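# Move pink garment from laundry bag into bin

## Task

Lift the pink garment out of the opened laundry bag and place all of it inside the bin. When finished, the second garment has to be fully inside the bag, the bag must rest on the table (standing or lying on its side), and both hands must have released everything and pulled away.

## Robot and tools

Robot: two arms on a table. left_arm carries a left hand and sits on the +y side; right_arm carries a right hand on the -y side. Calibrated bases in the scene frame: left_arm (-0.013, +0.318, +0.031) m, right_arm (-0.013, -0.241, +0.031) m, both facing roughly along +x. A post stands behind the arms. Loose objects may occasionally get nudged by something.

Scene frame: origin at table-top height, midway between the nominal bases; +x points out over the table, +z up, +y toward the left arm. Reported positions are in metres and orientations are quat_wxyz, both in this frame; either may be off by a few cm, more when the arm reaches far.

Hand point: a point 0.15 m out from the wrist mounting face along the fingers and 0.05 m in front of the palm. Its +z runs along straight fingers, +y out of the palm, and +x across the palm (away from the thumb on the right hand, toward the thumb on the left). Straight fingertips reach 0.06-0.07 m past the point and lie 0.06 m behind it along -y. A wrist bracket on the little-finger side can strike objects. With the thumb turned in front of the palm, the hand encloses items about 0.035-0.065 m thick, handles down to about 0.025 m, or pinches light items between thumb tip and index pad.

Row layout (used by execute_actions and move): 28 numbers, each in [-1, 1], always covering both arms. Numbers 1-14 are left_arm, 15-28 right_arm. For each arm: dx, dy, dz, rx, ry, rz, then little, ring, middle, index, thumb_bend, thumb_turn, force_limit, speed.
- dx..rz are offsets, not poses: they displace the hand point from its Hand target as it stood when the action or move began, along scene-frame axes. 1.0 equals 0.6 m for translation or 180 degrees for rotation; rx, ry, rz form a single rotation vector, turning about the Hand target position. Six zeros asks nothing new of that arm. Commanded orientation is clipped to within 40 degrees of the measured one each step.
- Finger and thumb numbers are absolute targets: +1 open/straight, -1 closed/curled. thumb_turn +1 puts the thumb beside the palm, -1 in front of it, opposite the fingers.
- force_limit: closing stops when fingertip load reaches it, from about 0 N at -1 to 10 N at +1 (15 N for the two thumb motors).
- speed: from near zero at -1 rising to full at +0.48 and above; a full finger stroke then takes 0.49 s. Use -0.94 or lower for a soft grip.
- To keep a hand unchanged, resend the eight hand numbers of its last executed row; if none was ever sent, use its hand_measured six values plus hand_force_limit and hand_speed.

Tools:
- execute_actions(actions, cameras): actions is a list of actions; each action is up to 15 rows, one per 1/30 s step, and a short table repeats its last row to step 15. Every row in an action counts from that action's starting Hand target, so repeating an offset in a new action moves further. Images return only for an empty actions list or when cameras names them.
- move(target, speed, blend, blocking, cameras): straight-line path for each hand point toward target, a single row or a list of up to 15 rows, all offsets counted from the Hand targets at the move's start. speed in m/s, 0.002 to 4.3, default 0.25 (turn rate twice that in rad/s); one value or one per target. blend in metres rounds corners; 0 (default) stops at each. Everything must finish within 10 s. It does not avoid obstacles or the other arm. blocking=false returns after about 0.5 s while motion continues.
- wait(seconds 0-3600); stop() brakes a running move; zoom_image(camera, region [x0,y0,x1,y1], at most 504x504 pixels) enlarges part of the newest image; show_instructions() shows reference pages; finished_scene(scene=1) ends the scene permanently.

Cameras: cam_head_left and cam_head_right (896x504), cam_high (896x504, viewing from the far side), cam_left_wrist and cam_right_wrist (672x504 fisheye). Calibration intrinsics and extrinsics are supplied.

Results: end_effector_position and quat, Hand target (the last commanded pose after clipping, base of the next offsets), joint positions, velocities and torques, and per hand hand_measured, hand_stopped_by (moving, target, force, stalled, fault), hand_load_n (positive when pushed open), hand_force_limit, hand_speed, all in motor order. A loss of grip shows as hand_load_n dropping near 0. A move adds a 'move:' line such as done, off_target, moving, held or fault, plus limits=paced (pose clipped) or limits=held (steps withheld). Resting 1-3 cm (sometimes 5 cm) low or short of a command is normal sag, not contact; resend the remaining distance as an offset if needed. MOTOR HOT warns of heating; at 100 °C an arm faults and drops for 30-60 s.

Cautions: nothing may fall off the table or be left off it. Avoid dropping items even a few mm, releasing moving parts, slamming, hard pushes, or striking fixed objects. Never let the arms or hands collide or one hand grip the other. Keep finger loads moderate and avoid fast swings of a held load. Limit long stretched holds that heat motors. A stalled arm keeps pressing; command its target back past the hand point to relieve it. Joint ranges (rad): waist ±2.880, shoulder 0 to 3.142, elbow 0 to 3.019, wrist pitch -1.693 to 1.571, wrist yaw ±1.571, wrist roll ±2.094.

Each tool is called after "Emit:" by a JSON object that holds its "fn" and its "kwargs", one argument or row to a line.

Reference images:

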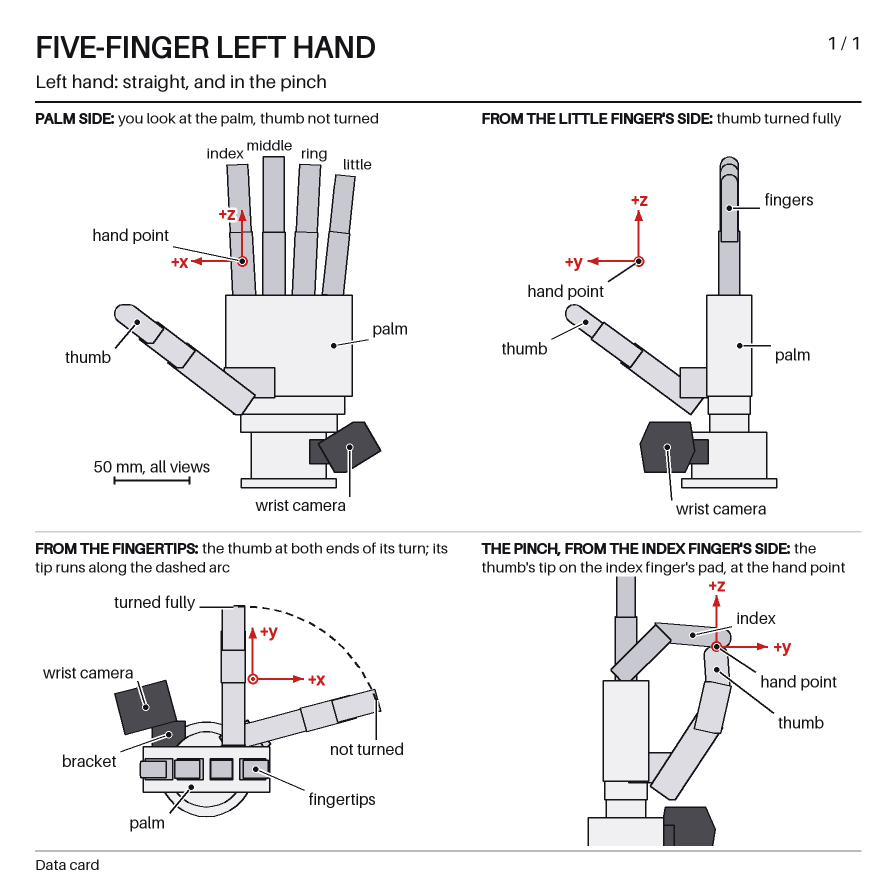

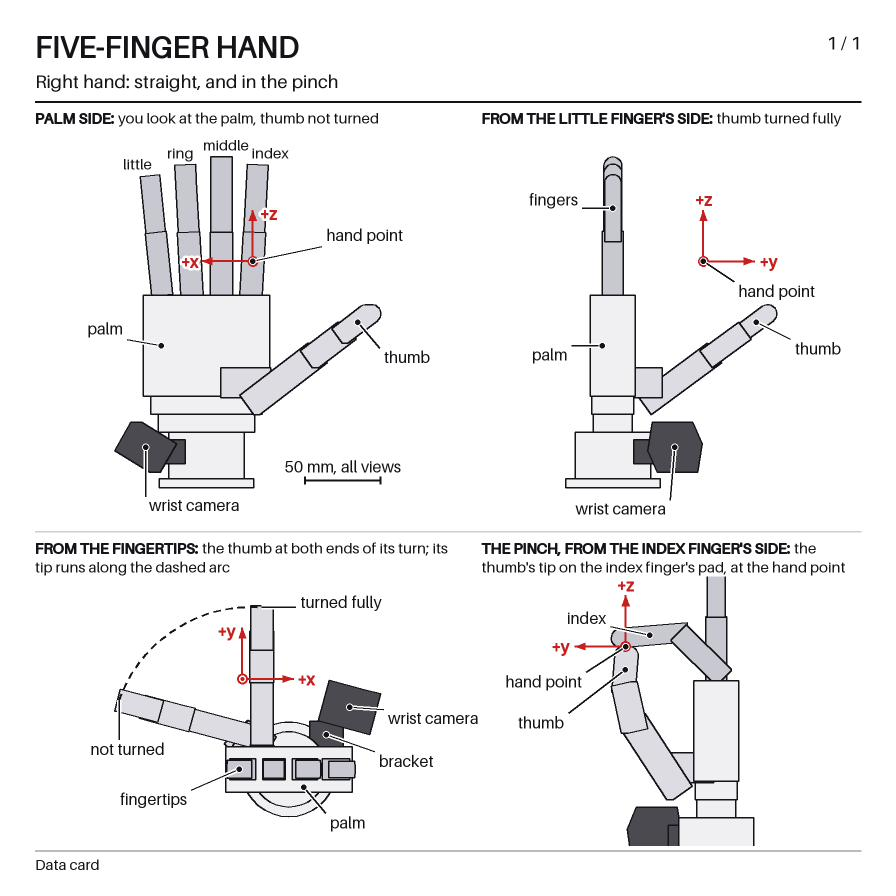

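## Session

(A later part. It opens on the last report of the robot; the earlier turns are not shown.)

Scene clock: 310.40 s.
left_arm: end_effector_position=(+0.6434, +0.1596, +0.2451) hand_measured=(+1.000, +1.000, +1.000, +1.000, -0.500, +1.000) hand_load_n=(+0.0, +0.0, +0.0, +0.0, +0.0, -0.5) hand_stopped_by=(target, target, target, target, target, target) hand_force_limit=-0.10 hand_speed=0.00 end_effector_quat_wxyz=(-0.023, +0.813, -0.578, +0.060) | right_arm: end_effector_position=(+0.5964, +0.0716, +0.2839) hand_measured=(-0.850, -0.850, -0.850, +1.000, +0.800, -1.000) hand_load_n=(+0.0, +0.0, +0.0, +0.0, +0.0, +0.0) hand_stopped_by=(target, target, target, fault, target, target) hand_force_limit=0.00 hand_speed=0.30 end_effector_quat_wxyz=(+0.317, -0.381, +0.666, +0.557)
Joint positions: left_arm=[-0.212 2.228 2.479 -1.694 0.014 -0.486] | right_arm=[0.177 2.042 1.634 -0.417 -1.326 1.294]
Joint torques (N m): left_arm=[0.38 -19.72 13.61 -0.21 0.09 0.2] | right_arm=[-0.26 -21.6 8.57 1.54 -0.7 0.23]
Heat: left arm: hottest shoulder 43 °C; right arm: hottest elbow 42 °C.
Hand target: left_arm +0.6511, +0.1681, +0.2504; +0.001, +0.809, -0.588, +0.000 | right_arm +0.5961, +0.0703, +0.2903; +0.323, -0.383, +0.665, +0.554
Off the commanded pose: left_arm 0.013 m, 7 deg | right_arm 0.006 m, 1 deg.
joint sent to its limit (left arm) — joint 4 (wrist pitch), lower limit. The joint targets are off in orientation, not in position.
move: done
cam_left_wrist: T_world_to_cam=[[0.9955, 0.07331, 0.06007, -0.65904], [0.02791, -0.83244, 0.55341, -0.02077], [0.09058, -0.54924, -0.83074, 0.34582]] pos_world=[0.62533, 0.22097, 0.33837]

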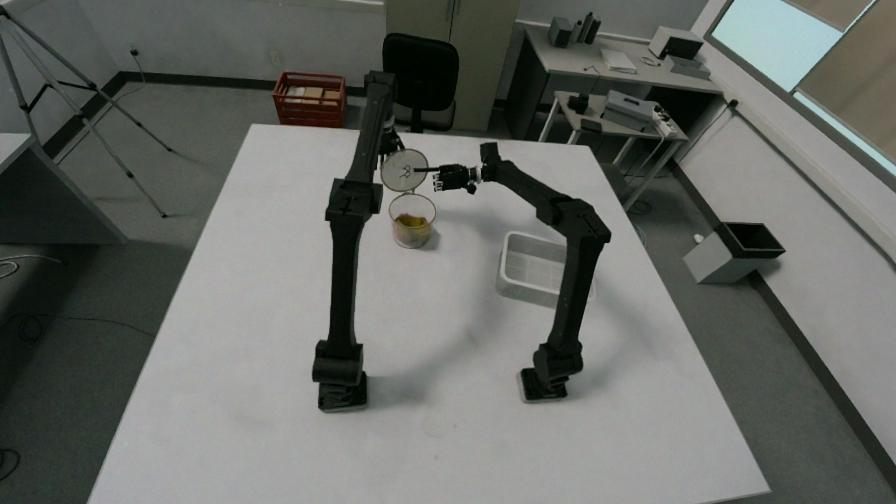

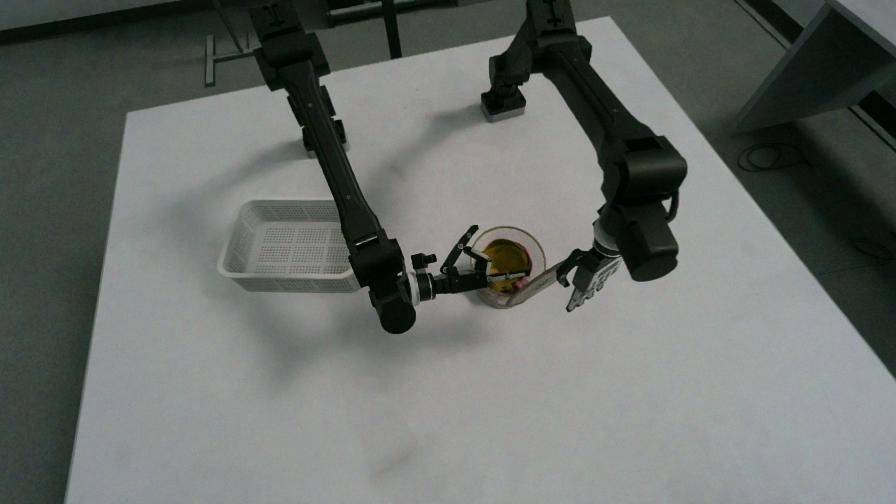

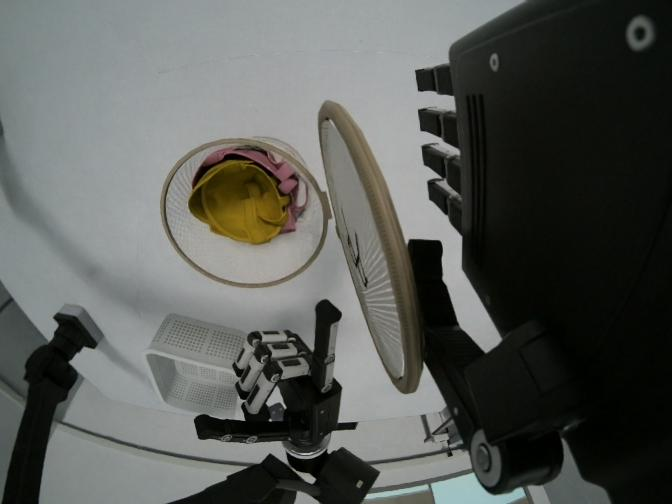

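Emit:
{"fn": "move", "kwargs": {
  "target": [
    [0,0,0,0,0,0,1,1,1,1,-0.5,1,-0.1,0,-0.10,0,0.0,0,0,0,-0.85,-0.85,-0.85,1,0.8,-1,0,0.3],
    [0.04,0,0,0,0,0,1,1,1,1,-0.5,1,-0.1,0,-0.1,-0.1,0.0,0,0,0,-0.85,-0.85,-0.85,1,0.8,-1,0,0.3]
  ],
  "speed": [0.1,0.04],
  "cameras": ["cam_head_left","cam_high","cam_left_wrist"]
}}

Emit:
{"fn": "zoom_image", "kwargs": {
  "camera": "cam_head_left",
  "region": [340, 120, 500, 280]
}}

Scene clock: 314.83 s.
left_arm: end_effector_position=(+0.6677, +0.1584, +0.2453) hand_measured=(+1.000, +1.000, +1.000, +1.000, -0.500, +1.000) hand_load_n=(+0.0, +0.0, +0.0, +0.0, +0.0, +0.0) hand_stopped_by=(target, target, target, target, target, target) hand_force_limit=-0.10 hand_speed=0.00 end_effector_quat_wxyz=(-0.032, +0.813, -0.576, +0.083) | right_arm: end_effector_position=(+0.5258, +0.0152, +0.2742) hand_measured=(-0.850, -0.850, -0.850, +1.000, +0.800, -1.000) hand_load_n=(+0.0, +0.0, +0.0, +0.0, +0.0, +0.0) hand_stopped_by=(target, target, target, fault, target, target) hand_force_limit=0.00 hand_speed=0.30 end_effector_quat_wxyz=(+0.307, -0.373, +0.672, +0.562)
Joint positions: left_arm=[-0.208 2.29 2.592 -1.694 0.018 -0.486] | right_arm=[0.101 1.898 1.408 -0.633 -1.369 1.019]
Joint torques (N m): left_arm=[1.32 -20.6 13.59 -0.14 0.1 0.17] | right_arm=[-0.85 -18.2 11.32 0.36 -1.05 0.07]
Heat: left arm: hottest shoulder 44 °C; right arm: hottest elbow 42 °C.
Hand target: left_arm +0.6751, +0.1682, +0.2502; +0.001, +0.809, -0.588, +0.000 | right_arm +0.5361, +0.0103, +0.2902; +0.323, -0.383, +0.665, +0.554
Off the commanded pose: left_arm 0.013 m, 10 deg | right_arm 0.020 m, 3 deg.
joint sent to its limit (left arm) — joint 4 (wrist pitch), lower limit. The joint targets are off in orientation, not in position.
move: off_target (left_arm, right_arm)
cam_left_wrist: T_world_to_cam=[[0.99109, 0.07823, 0.10781, -0.69273], [0.00393, -0.82618, 0.56339, -0.01005], [0.13314, -0.55794, -0.81913, 0.31319]] pos_world=[0.6449, 0.22063, 0.33689]

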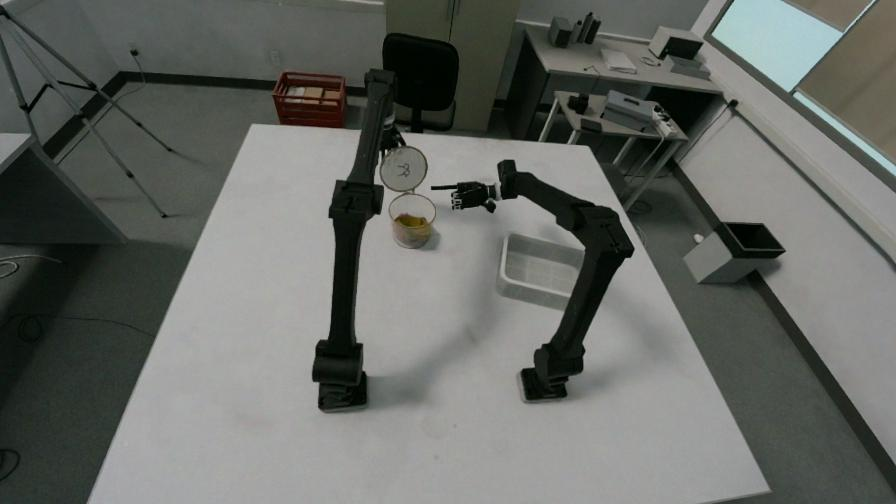

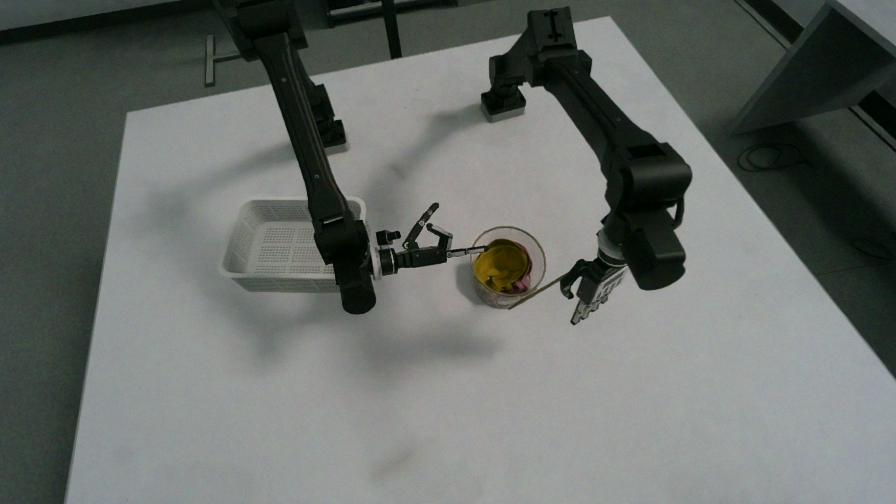

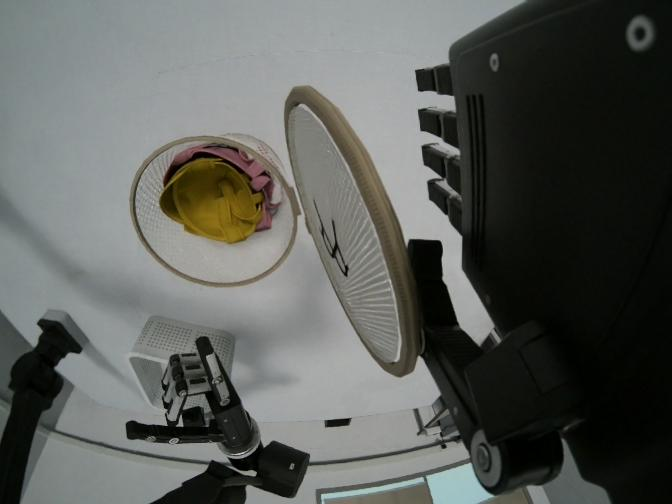

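Scaled by 3.150 from the camera's image (finer frame: 1280x720).

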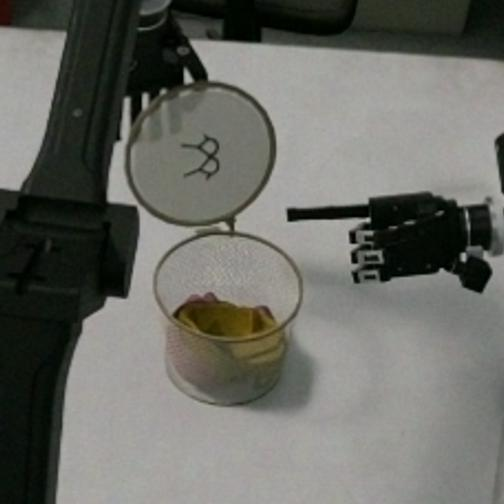

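Emit:
{"fn": "move", "kwargs": {
  "target": [
    [0.08,0,0,0,0,0,1,1,1,1,-0.5,1,-0.1,0,0,0,0.0,0,0,0,-0.85,-0.85,-0.85,1,0.8,-1,0,0.3]
  ],
  "speed": [0.04],
  "cameras": ["cam_head_left","cam_high","cam_left_wrist"]
}}

Emit:
{"fn": "zoom_image", "kwargs": {
  "camera": "cam_head_left",
  "region": [340, 120, 500, 280]
}}

Scene clock: 318.00 s.
left_arm: end_effector_position=(+0.7163, +0.1583, +0.2457) hand_measured=(+1.000, +1.000, +1.000, +1.000, -0.500, +1.000) hand_load_n=(+0.0, +0.0, +0.0, +0.0, +0.0, +0.0) hand_stopped_by=(target, target, target, target, target, target) hand_force_limit=-0.10 hand_speed=0.00 end_effector_quat_wxyz=(-0.058, +0.810, -0.568, +0.137) | right_arm: end_effector_position=(+0.5258, +0.0152, +0.2742) hand_measured=(-0.850, -0.850, -0.850, +1.000, +0.800, -1.000) hand_load_n=(+0.0, -0.5, +0.0, +0.0, +0.0, +0.0) hand_stopped_by=(target, target, target, fault, target, target) hand_force_limit=0.00 hand_speed=0.30 end_effector_quat_wxyz=(+0.307, -0.373, +0.672, +0.562)
Joint positions: left_arm=[-0.197 2.435 2.857 -1.694 0.023 -0.486] | right_arm=[0.101 1.898 1.408 -0.633 -1.369 1.019]
Joint torques (N m): left_arm=[-0.03 -21.83 13.55 0.2 0.08 -0.05] | right_arm=[-0.91 -18.37 11 0.5 -1.05 0.08]
Heat: left arm: hottest shoulder 44 °C; right arm: hottest elbow 43 °C.
Hand target: left_arm +0.7231, +0.1682, +0.2503; +0.001, +0.809, -0.588, +0.000 | right_arm +0.5352, +0.0102, +0.2902; +0.324, -0.382, +0.665, +0.554 (not the last commanded pose)
Off the commanded pose: left_arm 0.013 m, 17 deg | right_arm 0.020 m, 3 deg.
joint sent to its limit (left arm) — joint 4 (wrist pitch), lower limit. The joint targets are off in orientation, not in position.
move: off_target (left_arm)
cam_left_wrist: T_world_to_cam=[[0.97075, 0.09106, 0.22217, -0.75637], [-0.05592, -0.81409, 0.57804, 0.02686], [0.2335, -0.57356, -0.78518, 0.22931]] pos_world=[0.6822, 0.22226, 0.33256]

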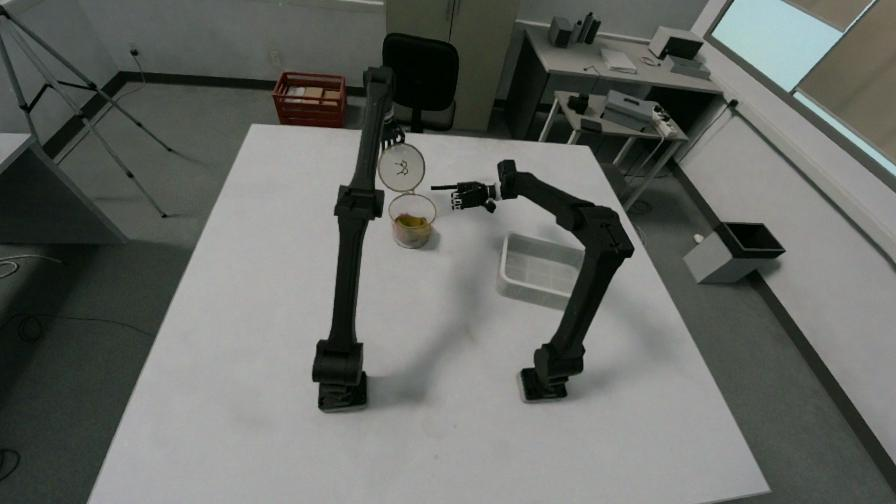

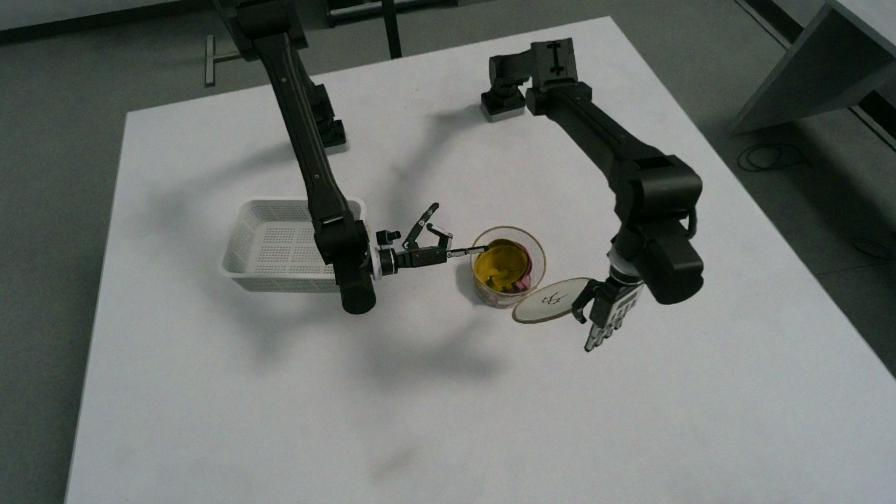

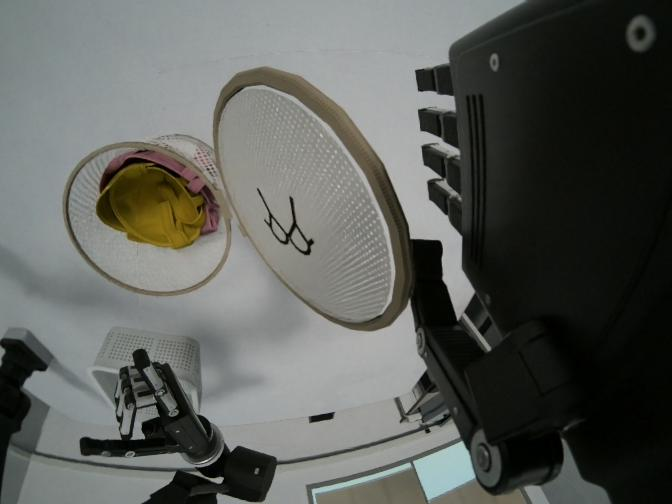

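Scaled by 3.150 from the camera's image (finer frame: 1280x720).

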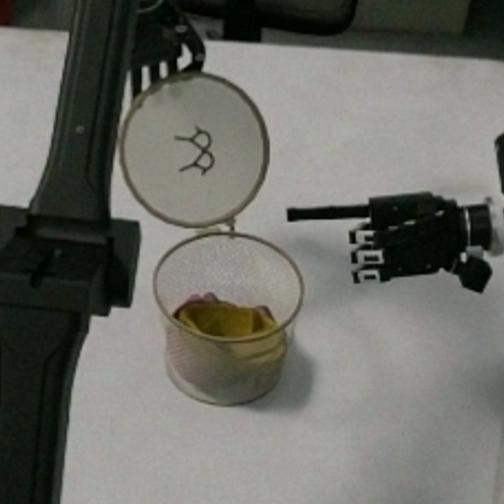

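Emit:
{"fn": "zoom_image", "kwargs": {
  "camera": "cam_left_wrist",
  "region": [50, 120, 250, 310]
}}

Emit:
{"fn": "zoom_image", "kwargs": {
  "camera": "cam_high",
  "region": [450, 210, 570, 330]
}}

Emit:
{"fn": "zoom_image", "kwargs": {
  "camera": "cam_head_left",
  "region": [370, 180, 450, 260]
}}

Scaled by 2.520 from the camera's image (finer frame: 960x720).

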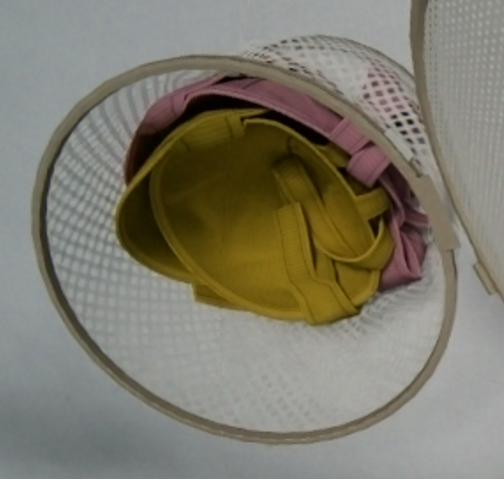

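Scaled by 4.200 from the camera's image (finer frame: 1280x720).

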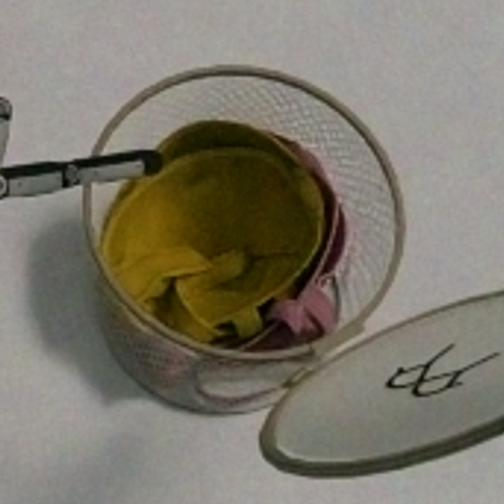

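Scaled by 6.300 from the camera's image (finer frame: 1280x720).

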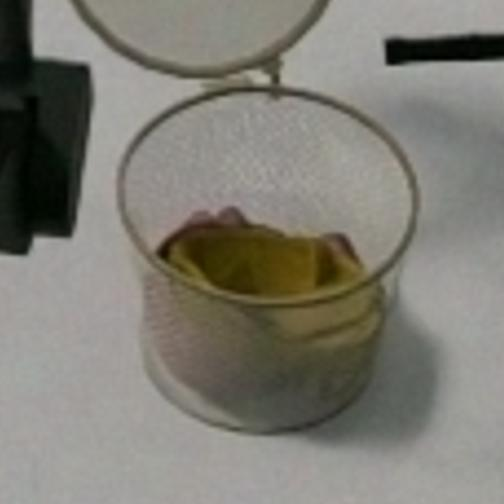

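Emit:
{"fn": "move", "kwargs": {
  "target": [
    [0,0,0,0,0,0,1,1,1,1,-0.5,1,-0.1,0,-0.02,0,0.05,-0.4274,0.1406,-0.1640,-0.85,-0.85,-0.85,1,0.8,-1,0,0.3]
  ],
  "speed": [0.3],
  "cameras": ["cam_head_left","cam_high","cam_left_wrist","cam_right_wrist"]
}}

Scene clock: 333.43 s.
left_arm: end_effector_position=(+0.7163, +0.1583, +0.2460) hand_measured=(+1.000, +1.000, +1.000, +1.000, -0.500, +1.000) hand_load_n=(+0.0, +0.0, +0.0, +0.0, +0.0, +0.0) hand_stopped_by=(target, target, target, target, target, target) hand_force_limit=-0.10 hand_speed=0.00 end_effector_quat_wxyz=(-0.058, +0.809, -0.568, +0.138) | right_arm: end_effector_position=(+0.5147, +0.0037, +0.3139) hand_measured=(-0.850, -0.850, -0.850, +1.000, +0.800, -1.000) hand_load_n=(+0.0, +0.0, +0.0, +0.0, +0.0, +0.0) hand_stopped_by=(target, target, target, fault, target, target) hand_force_limit=0.00 hand_speed=0.30 end_effector_quat_wxyz=(+0.027, -0.209, +0.977, +0.009)
Joint positions: left_arm=[-0.197 2.435 2.858 -1.694 0.023 -0.486] | right_arm=[0.328 1.762 1.916 -1.669 -0.011 1.471]
Joint torques (N m): left_arm=[0.32 -21.95 13.42 0.23 0.09 -0.04] | right_arm=[0.44 -15.09 12.18 -0.08 -0.04 0.2]
Heat: left arm: hottest elbow 48 °C; right arm: hottest elbow 43 °C.
Hand target: left_arm +0.7231, +0.1682, +0.2503; +0.001, +0.809, -0.588, +0.000 | right_arm +0.5231, +0.0102, +0.3202; +0.000, -0.210, +0.978, +0.000
Off the commanded pose: left_arm 0.013 m, 17 deg | right_arm 0.012 m, 3 deg.
joint sent to its limit (left arm) — joint 4 (wrist pitch), lower limit. The joint targets are off in orientation, not in position.
joint sent to its limit (right arm) — joint 4 (wrist pitch), lower limit. The joint targets are off in orientation, not in position.
move: off_target (right_arm)
cam_left_wrist: T_world_to_cam=[[0.97058, 0.09114, 0.22288, -0.75667], [-0.05633, -0.81399, 0.57814, 0.02691], [0.23412, -0.57368, -0.78491, 0.22904]] pos_world=[0.6823, 0.22226, 0.33287]
cam_right_wrist: T_world_to_cam=[[-0.58905, 0.80793, 0.01647, 0.29257], [0.69771, 0.49819, 0.51478, -0.51626], [0.4077, 0.31472, -0.85716, 0.1689]] pos_world=[0.46368, -0.03234, 0.40572]

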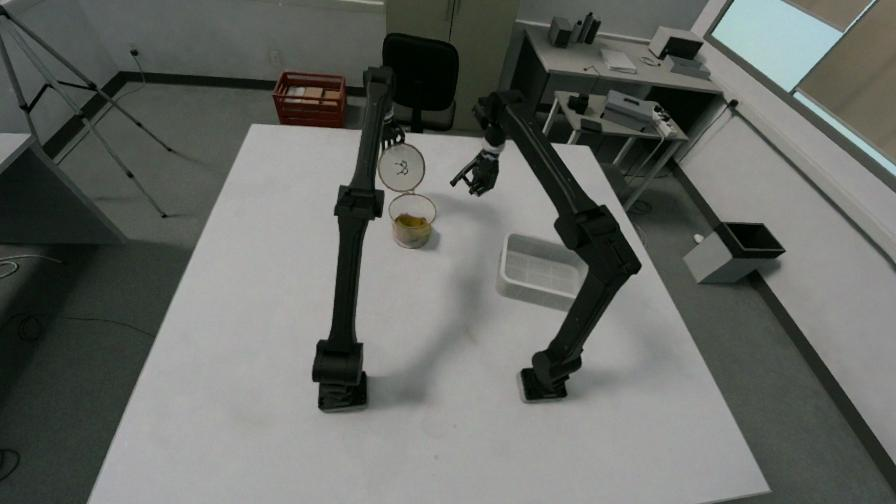

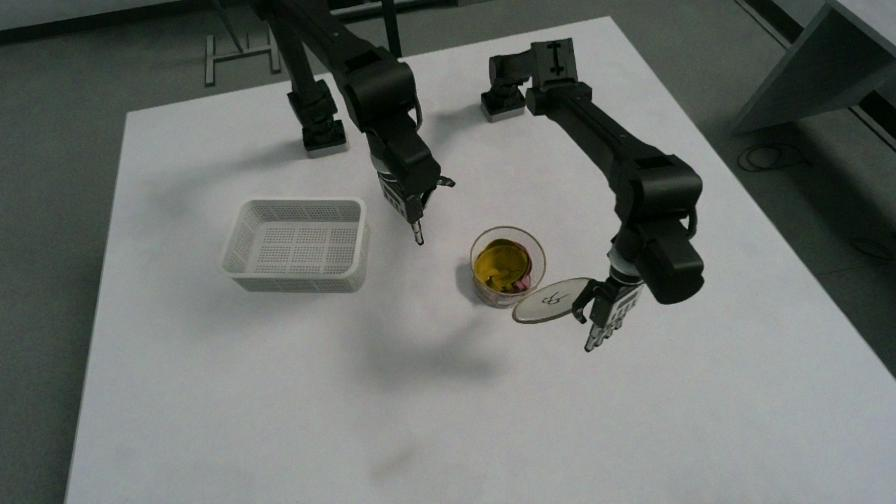

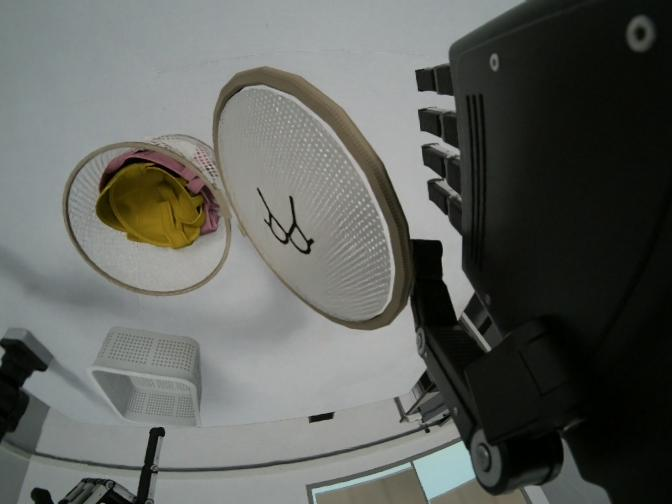

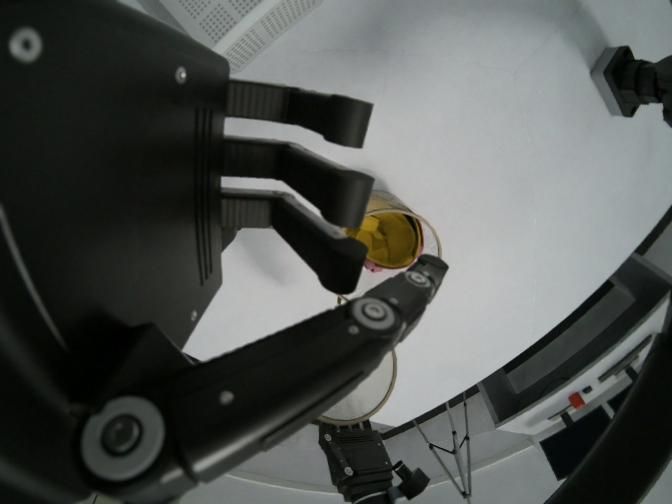

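Emit:
{"fn": "move", "kwargs": {
  "target": [
    [0,0,0,0,0,0,1,1,1,1,-0.5,1,-0.1,0,0.08,0.18,-0.03,0,0,0,-0.85,-0.85,-0.85,1,0.8,-1,0,0.3]
  ],
  "speed": [0.12],
  "cameras": ["cam_head_left","cam_head_right","cam_high","cam_right_wrist"]
}}

Scene clock: 336.10 s.
left_arm: end_effector_position=(+0.7163, +0.1583, +0.2460) hand_measured=(+1.000, +1.000, +1.000, +1.000, -0.500, +1.000) hand_load_n=(+0.0, +0.0, +0.0, +0.0, +0.0, +0.5) hand_stopped_by=(target, target, target, target, target, target) hand_force_limit=-0.10 hand_speed=0.00 end_effector_quat_wxyz=(-0.058, +0.809, -0.568, +0.138) | right_arm: end_effector_position=(+0.5647, +0.1101, +0.2990) hand_measured=(-0.850, -0.850, -0.850, +1.000, +0.800, -1.000) hand_load_n=(+0.0, +0.0, +0.0, +0.0, +0.0, +0.0) hand_stopped_by=(target, target, target, fault, target, target) hand_force_limit=0.00 hand_speed=0.30 end_effector_quat_wxyz=(+0.053, -0.206, +0.977, +0.018)
Joint positions: left_arm=[-0.197 2.435 2.858 -1.694 0.023 -0.486] | right_arm=[0.463 1.984 2.195 -1.669 -0.009 1.611]
Joint torques (N m): left_arm=[0.85 -21.66 13.26 0.05 0.07 -0.04] | right_arm=[0.38 -18.08 12.22 0.05 -0.23 0.2]
Heat: left arm: hottest elbow 48 °C; right arm: hottest elbow 44 °C.
Hand target: left_arm +0.7231, +0.1682, +0.2503; +0.001, +0.809, -0.588, +0.000 | right_arm +0.5712, +0.1181, +0.3022; +0.000, -0.210, +0.978, +0.000
Off the commanded pose: left_arm 0.013 m, 17 deg | right_arm 0.011 m, 6 deg.
joint sent to its limit (left arm) — joint 4 (wrist pitch), lower limit. The joint targets are off in orientation, not in position.
joint sent to its limit (right arm) — joint 4 (wrist pitch), lower limit. The joint targets are off in orientation, not in position.
move: off_target (right_arm)
cam_right_wrist: T_world_to_cam=[[-0.58534, 0.81068, 0.01325, 0.23485], [0.67528, 0.4784, 0.56137, -0.59552], [0.44876, 0.33754, -0.82746, 0.06775]] pos_world=[0.5092, 0.07164, 0.38726]

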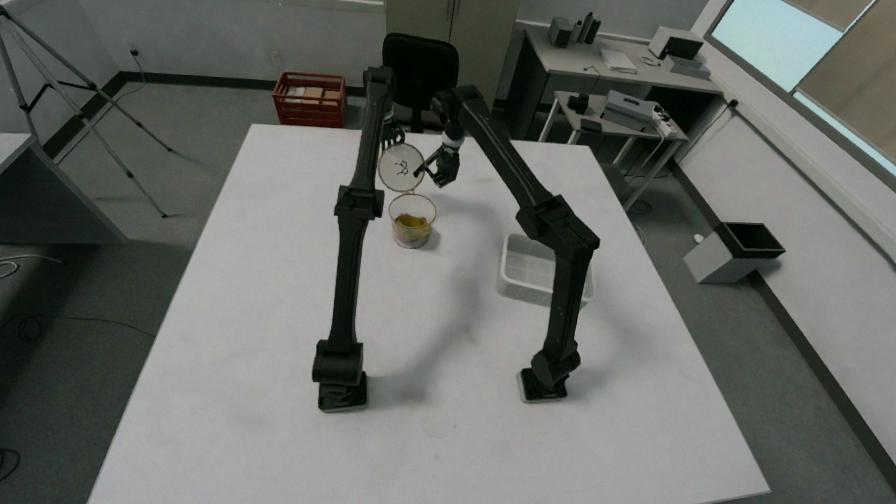

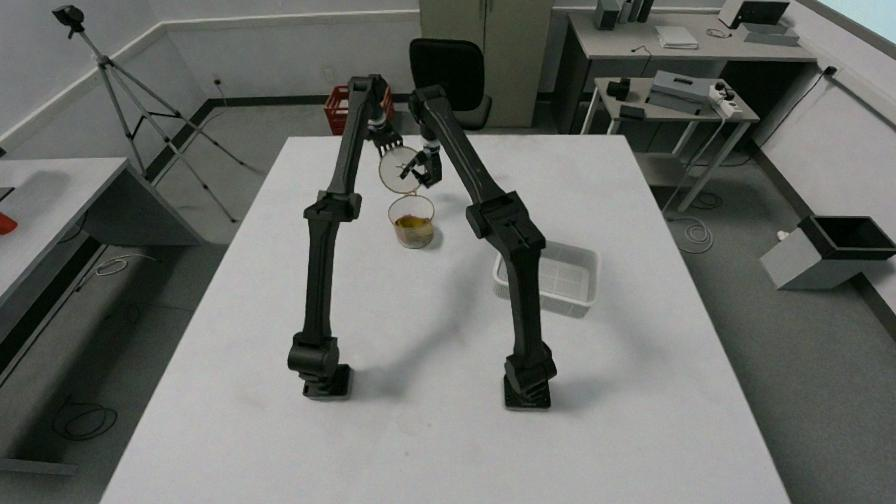

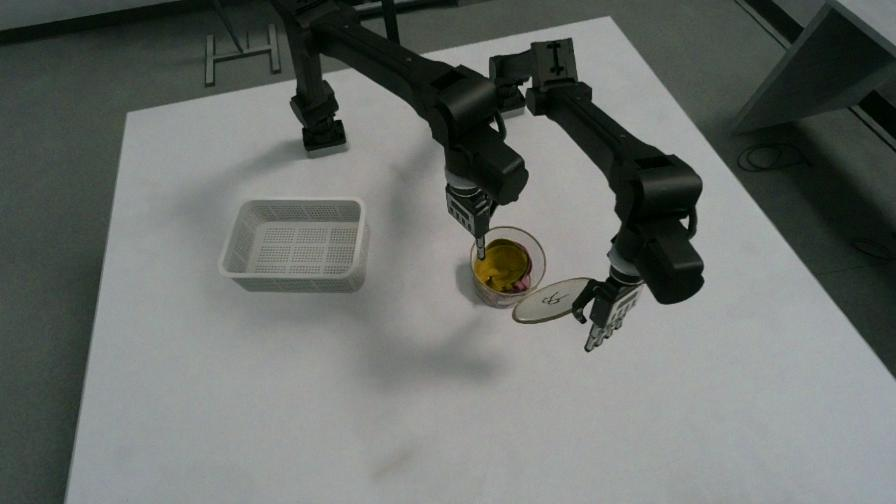

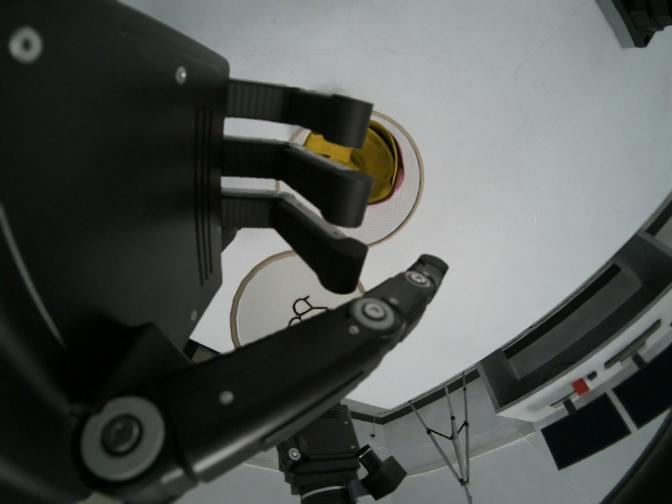

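Emit:
{"fn": "zoom_image", "kwargs": {
  "camera": "cam_right_wrist",
  "region": [250, 80, 470, 270]
}}

Emit:
{"fn": "zoom_image", "kwargs": {
  "camera": "cam_high",
  "region": [430, 170, 630, 330]
}}

Scaled by 2.291 from the camera's image (finer frame: 960x720).

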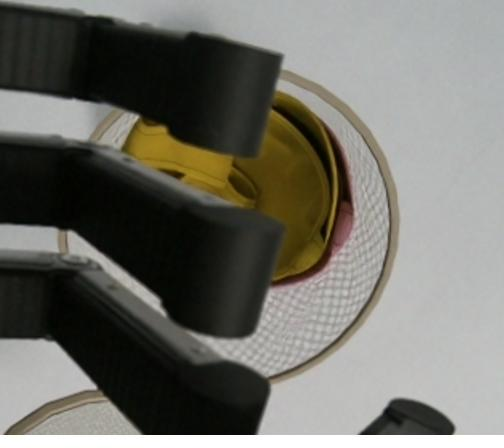

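Scaled by 2.520 from the camera's image (finer frame: 1280x720).

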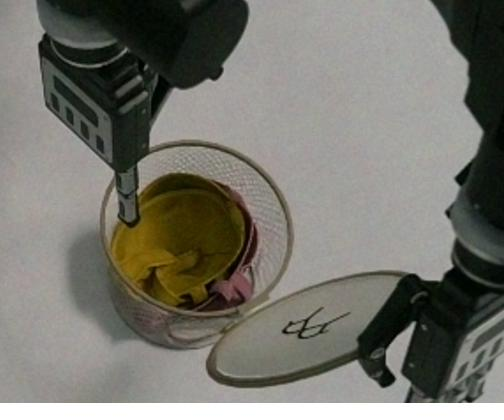

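Emit:
{"fn": "move", "kwargs": {
  "target": [
    [0,0,0,0,0,0,1,1,1,1,-0.5,1,-0.1,0,0.0,0.078,-0.02,0,0,0,-0.85,1,1,1,0.8,-1,0,0.3],
    [0,0,0,0,0,0,1,1,1,1,-0.5,1,-0.1,0,0.0,0.078,-0.12,0,0,0,-0.85,1,1,1,0.8,-1,0,0.3]
  ],
  "speed": [0.1],
  "cameras": ["cam_head_left","cam_head_right","cam_high","cam_left_wrist","cam_right_wrist"]
}}

Emit:
{"fn": "zoom_image", "kwargs": {
  "camera": "cam_high",
  "region": [430, 170, 630, 330]
}}

Emit:
{"fn": "zoom_image", "kwargs": {
  "camera": "cam_left_wrist",
  "region": [40, 100, 280, 320]
}}

Emit:
{"fn": "zoom_image", "kwargs": {
  "camera": "cam_head_left",
  "region": [370, 120, 500, 260]
}}

speed must be one number or one for each of the 2 targets, got a list of 1; nothing of the call was run

Scaled by 2.520 from the camera's image (finer frame: 1280x720).

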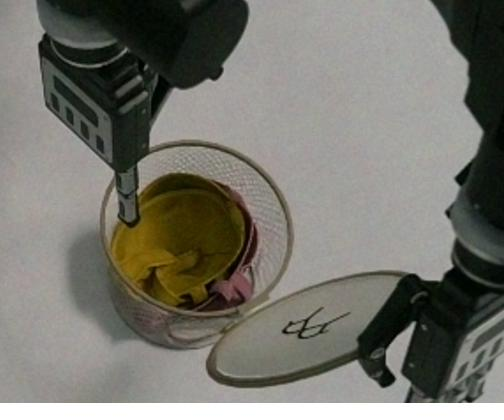

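This scene's latest camera images include none from cam_left_wrist. They are from: cam_head_left, cam_head_right, cam_high, cam_right_wrist. cam_left_wrist's image comes with the result of a call that names it in "cameras".

Scaled by 3.600 from the camera's image (finer frame: 1280x720).

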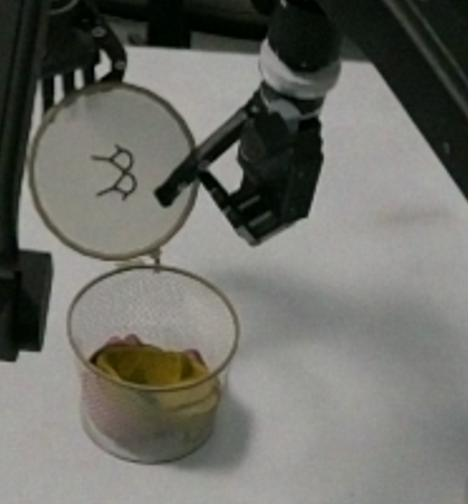

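Emit:
{"fn": "move", "kwargs": {
  "target": [
    [0,0,0,0,0,0,1,1,1,1,-0.5,1,-0.1,0,0.0,0.078,-0.02,0,0,0,-0.85,1,1,1,0.8,-1,0,0.3],
    [0,0,0,0,0,0,1,1,1,1,-0.5,1,-0.1,0,0.0,0.078,-0.12,0,0,0,-0.85,1,1,1,0.8,-1,0,0.3]
  ],
  "speed": 0.1,
  "cameras": ["cam_head_left","cam_head_right","cam_high","cam_left_wrist","cam_right_wrist"]
}}

Emit:
{"fn": "zoom_image", "kwargs": {
  "camera": "cam_high",
  "region": [430, 170, 630, 330]
}}

Emit:
{"fn": "zoom_image", "kwargs": {
  "camera": "cam_left_wrist",
  "region": [40, 100, 280, 320]
}}

Emit:
{"fn": "zoom_image", "kwargs": {
  "camera": "cam_head_left",
  "region": [370, 120, 500, 260]
}}

Scene clock: 340.43 s.
left_arm: end_effector_position=(+0.7163, +0.1583, +0.2460) hand_measured=(+1.000, +1.000, +1.000, +1.000, -0.500, +1.000) hand_load_n=(+0.0, +0.0, +0.0, +0.0, +0.0, +0.0) hand_stopped_by=(target, target, target, target, target, target) hand_force_limit=-0.10 hand_speed=0.00 end_effector_quat_wxyz=(-0.058, +0.809, -0.568, +0.138) | right_arm: end_effector_position=(+0.5715, +0.1603, +0.2404) hand_measured=(-0.850, +1.000, +1.000, +1.000, +0.800, -1.000) hand_load_n=(+0.0, +0.0, +0.0, +0.0, +0.0, +0.0) hand_stopped_by=(target, target, target, fault, target, target) hand_force_limit=0.00 hand_speed=0.30 end_effector_quat_wxyz=(+0.024, -0.207, +0.978, +0.010)
Joint positions: left_arm=[-0.197 2.435 2.858 -1.694 0.023 -0.486] | right_arm=[0.527 2.121 2.271 -1.669 -0.005 1.675]
Joint torques (N m): left_arm=[0.79 -22.12 13.27 0.27 0.13 -0.08] | right_arm=[0.38 -20.01 9.77 -0.08 -0.02 0.13]
Heat: left arm: hottest elbow 49 °C; right arm: hottest elbow 44 °C.
Hand target: left_arm +0.7231, +0.1682, +0.2503; +0.001, +0.809, -0.588, +0.000 | right_arm +0.5711, +0.1650, +0.2301; +0.000, -0.210, +0.978, +0.000
Off the commanded pose: left_arm 0.013 m, 17 deg | right_arm 0.011 m, 3 deg.
joint sent to its limit (left arm) — joint 4 (wrist pitch), lower limit. The joint targets are off in orientation, not in position.
joint sent to its limit (right arm) — joint 4 (wrist pitch), lower limit. The joint targets still meet the commanded pose.
move: off_target (right_arm)
cam_left_wrist: T_world_to_cam=[[0.97058, 0.09114, 0.22288, -0.75667], [-0.05633, -0.81399, 0.57814, 0.02691], [0.23412, -0.57368, -0.78491, 0.22904]] pos_world=[0.6823, 0.22226, 0.33287]
cam_right_wrist: T_world_to_cam=[[-0.58461, 0.811, 0.02261, 0.19618], [0.70446, 0.49359, 0.51, -0.59802], [0.40246, 0.31407, -0.85987, 0.03728]] pos_world=[0.52096, 0.12437, 0.33262]

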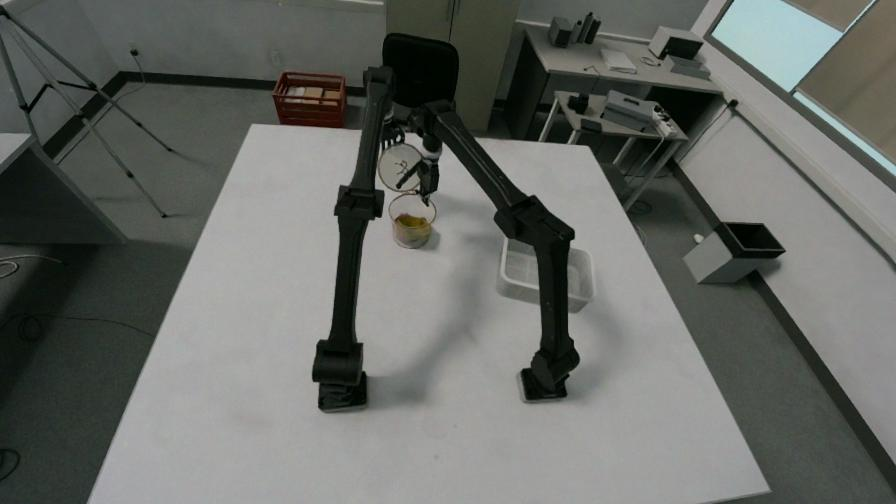

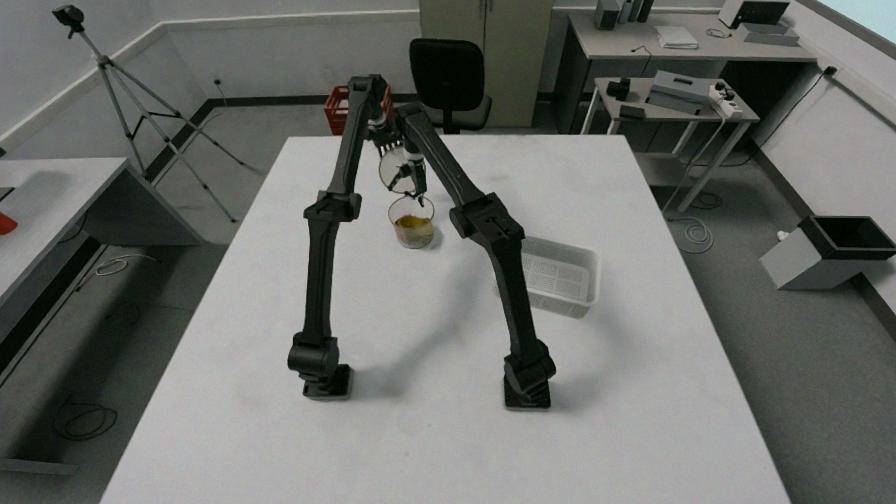

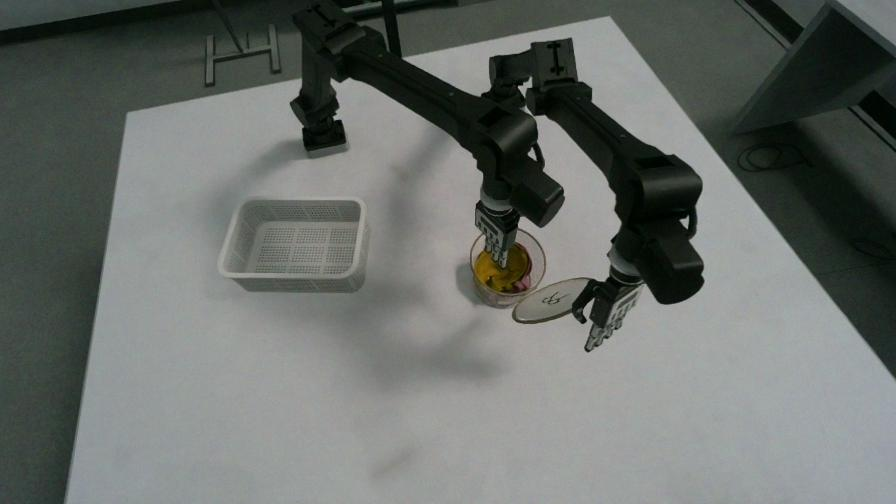

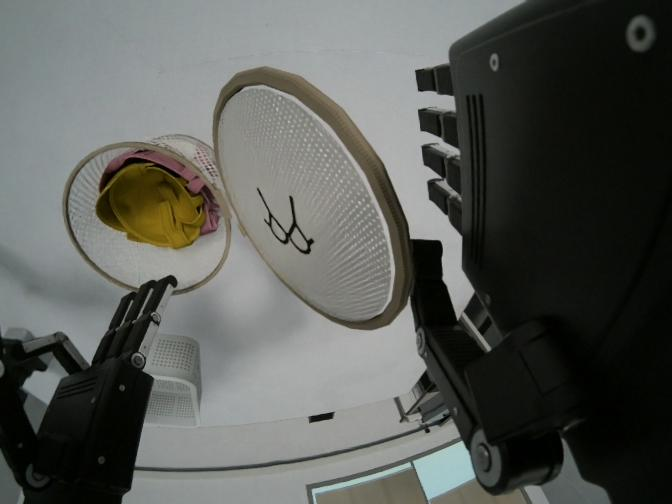

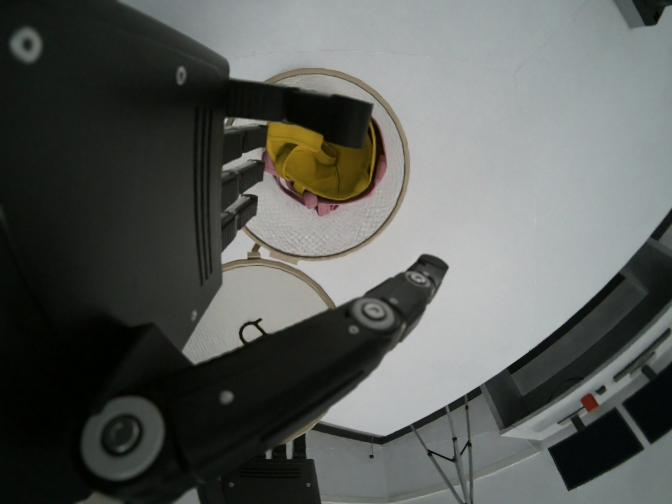

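Scaled by 2.520 from the camera's image (finer frame: 1280x720).

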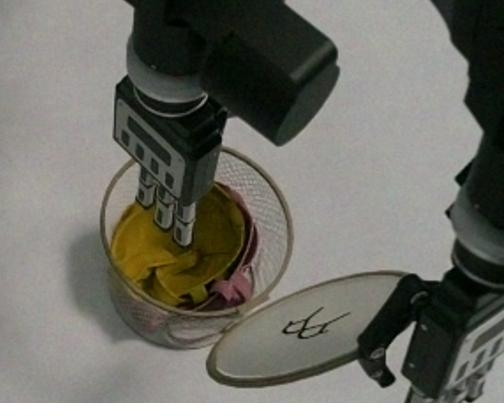

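Scaled by 2.100 from the camera's image (finer frame: 960x720).

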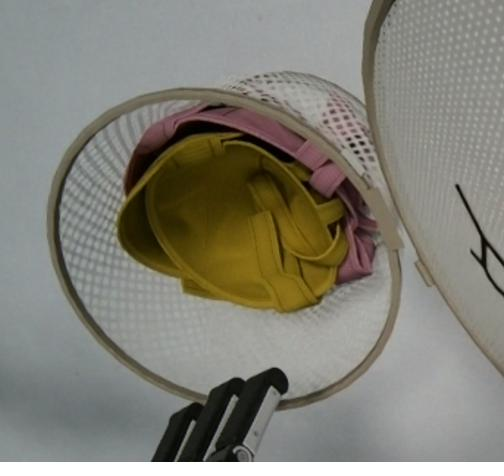

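Scaled by 3.600 from the camera's image (finer frame: 1280x720).

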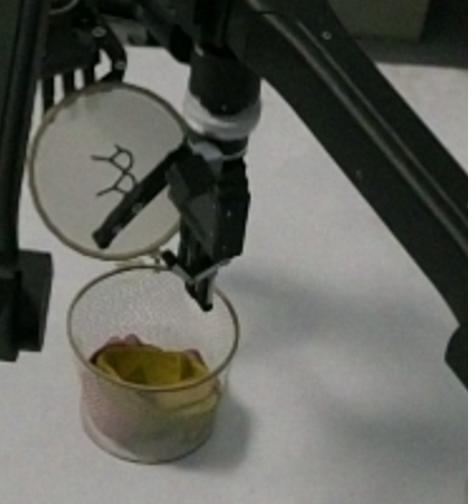

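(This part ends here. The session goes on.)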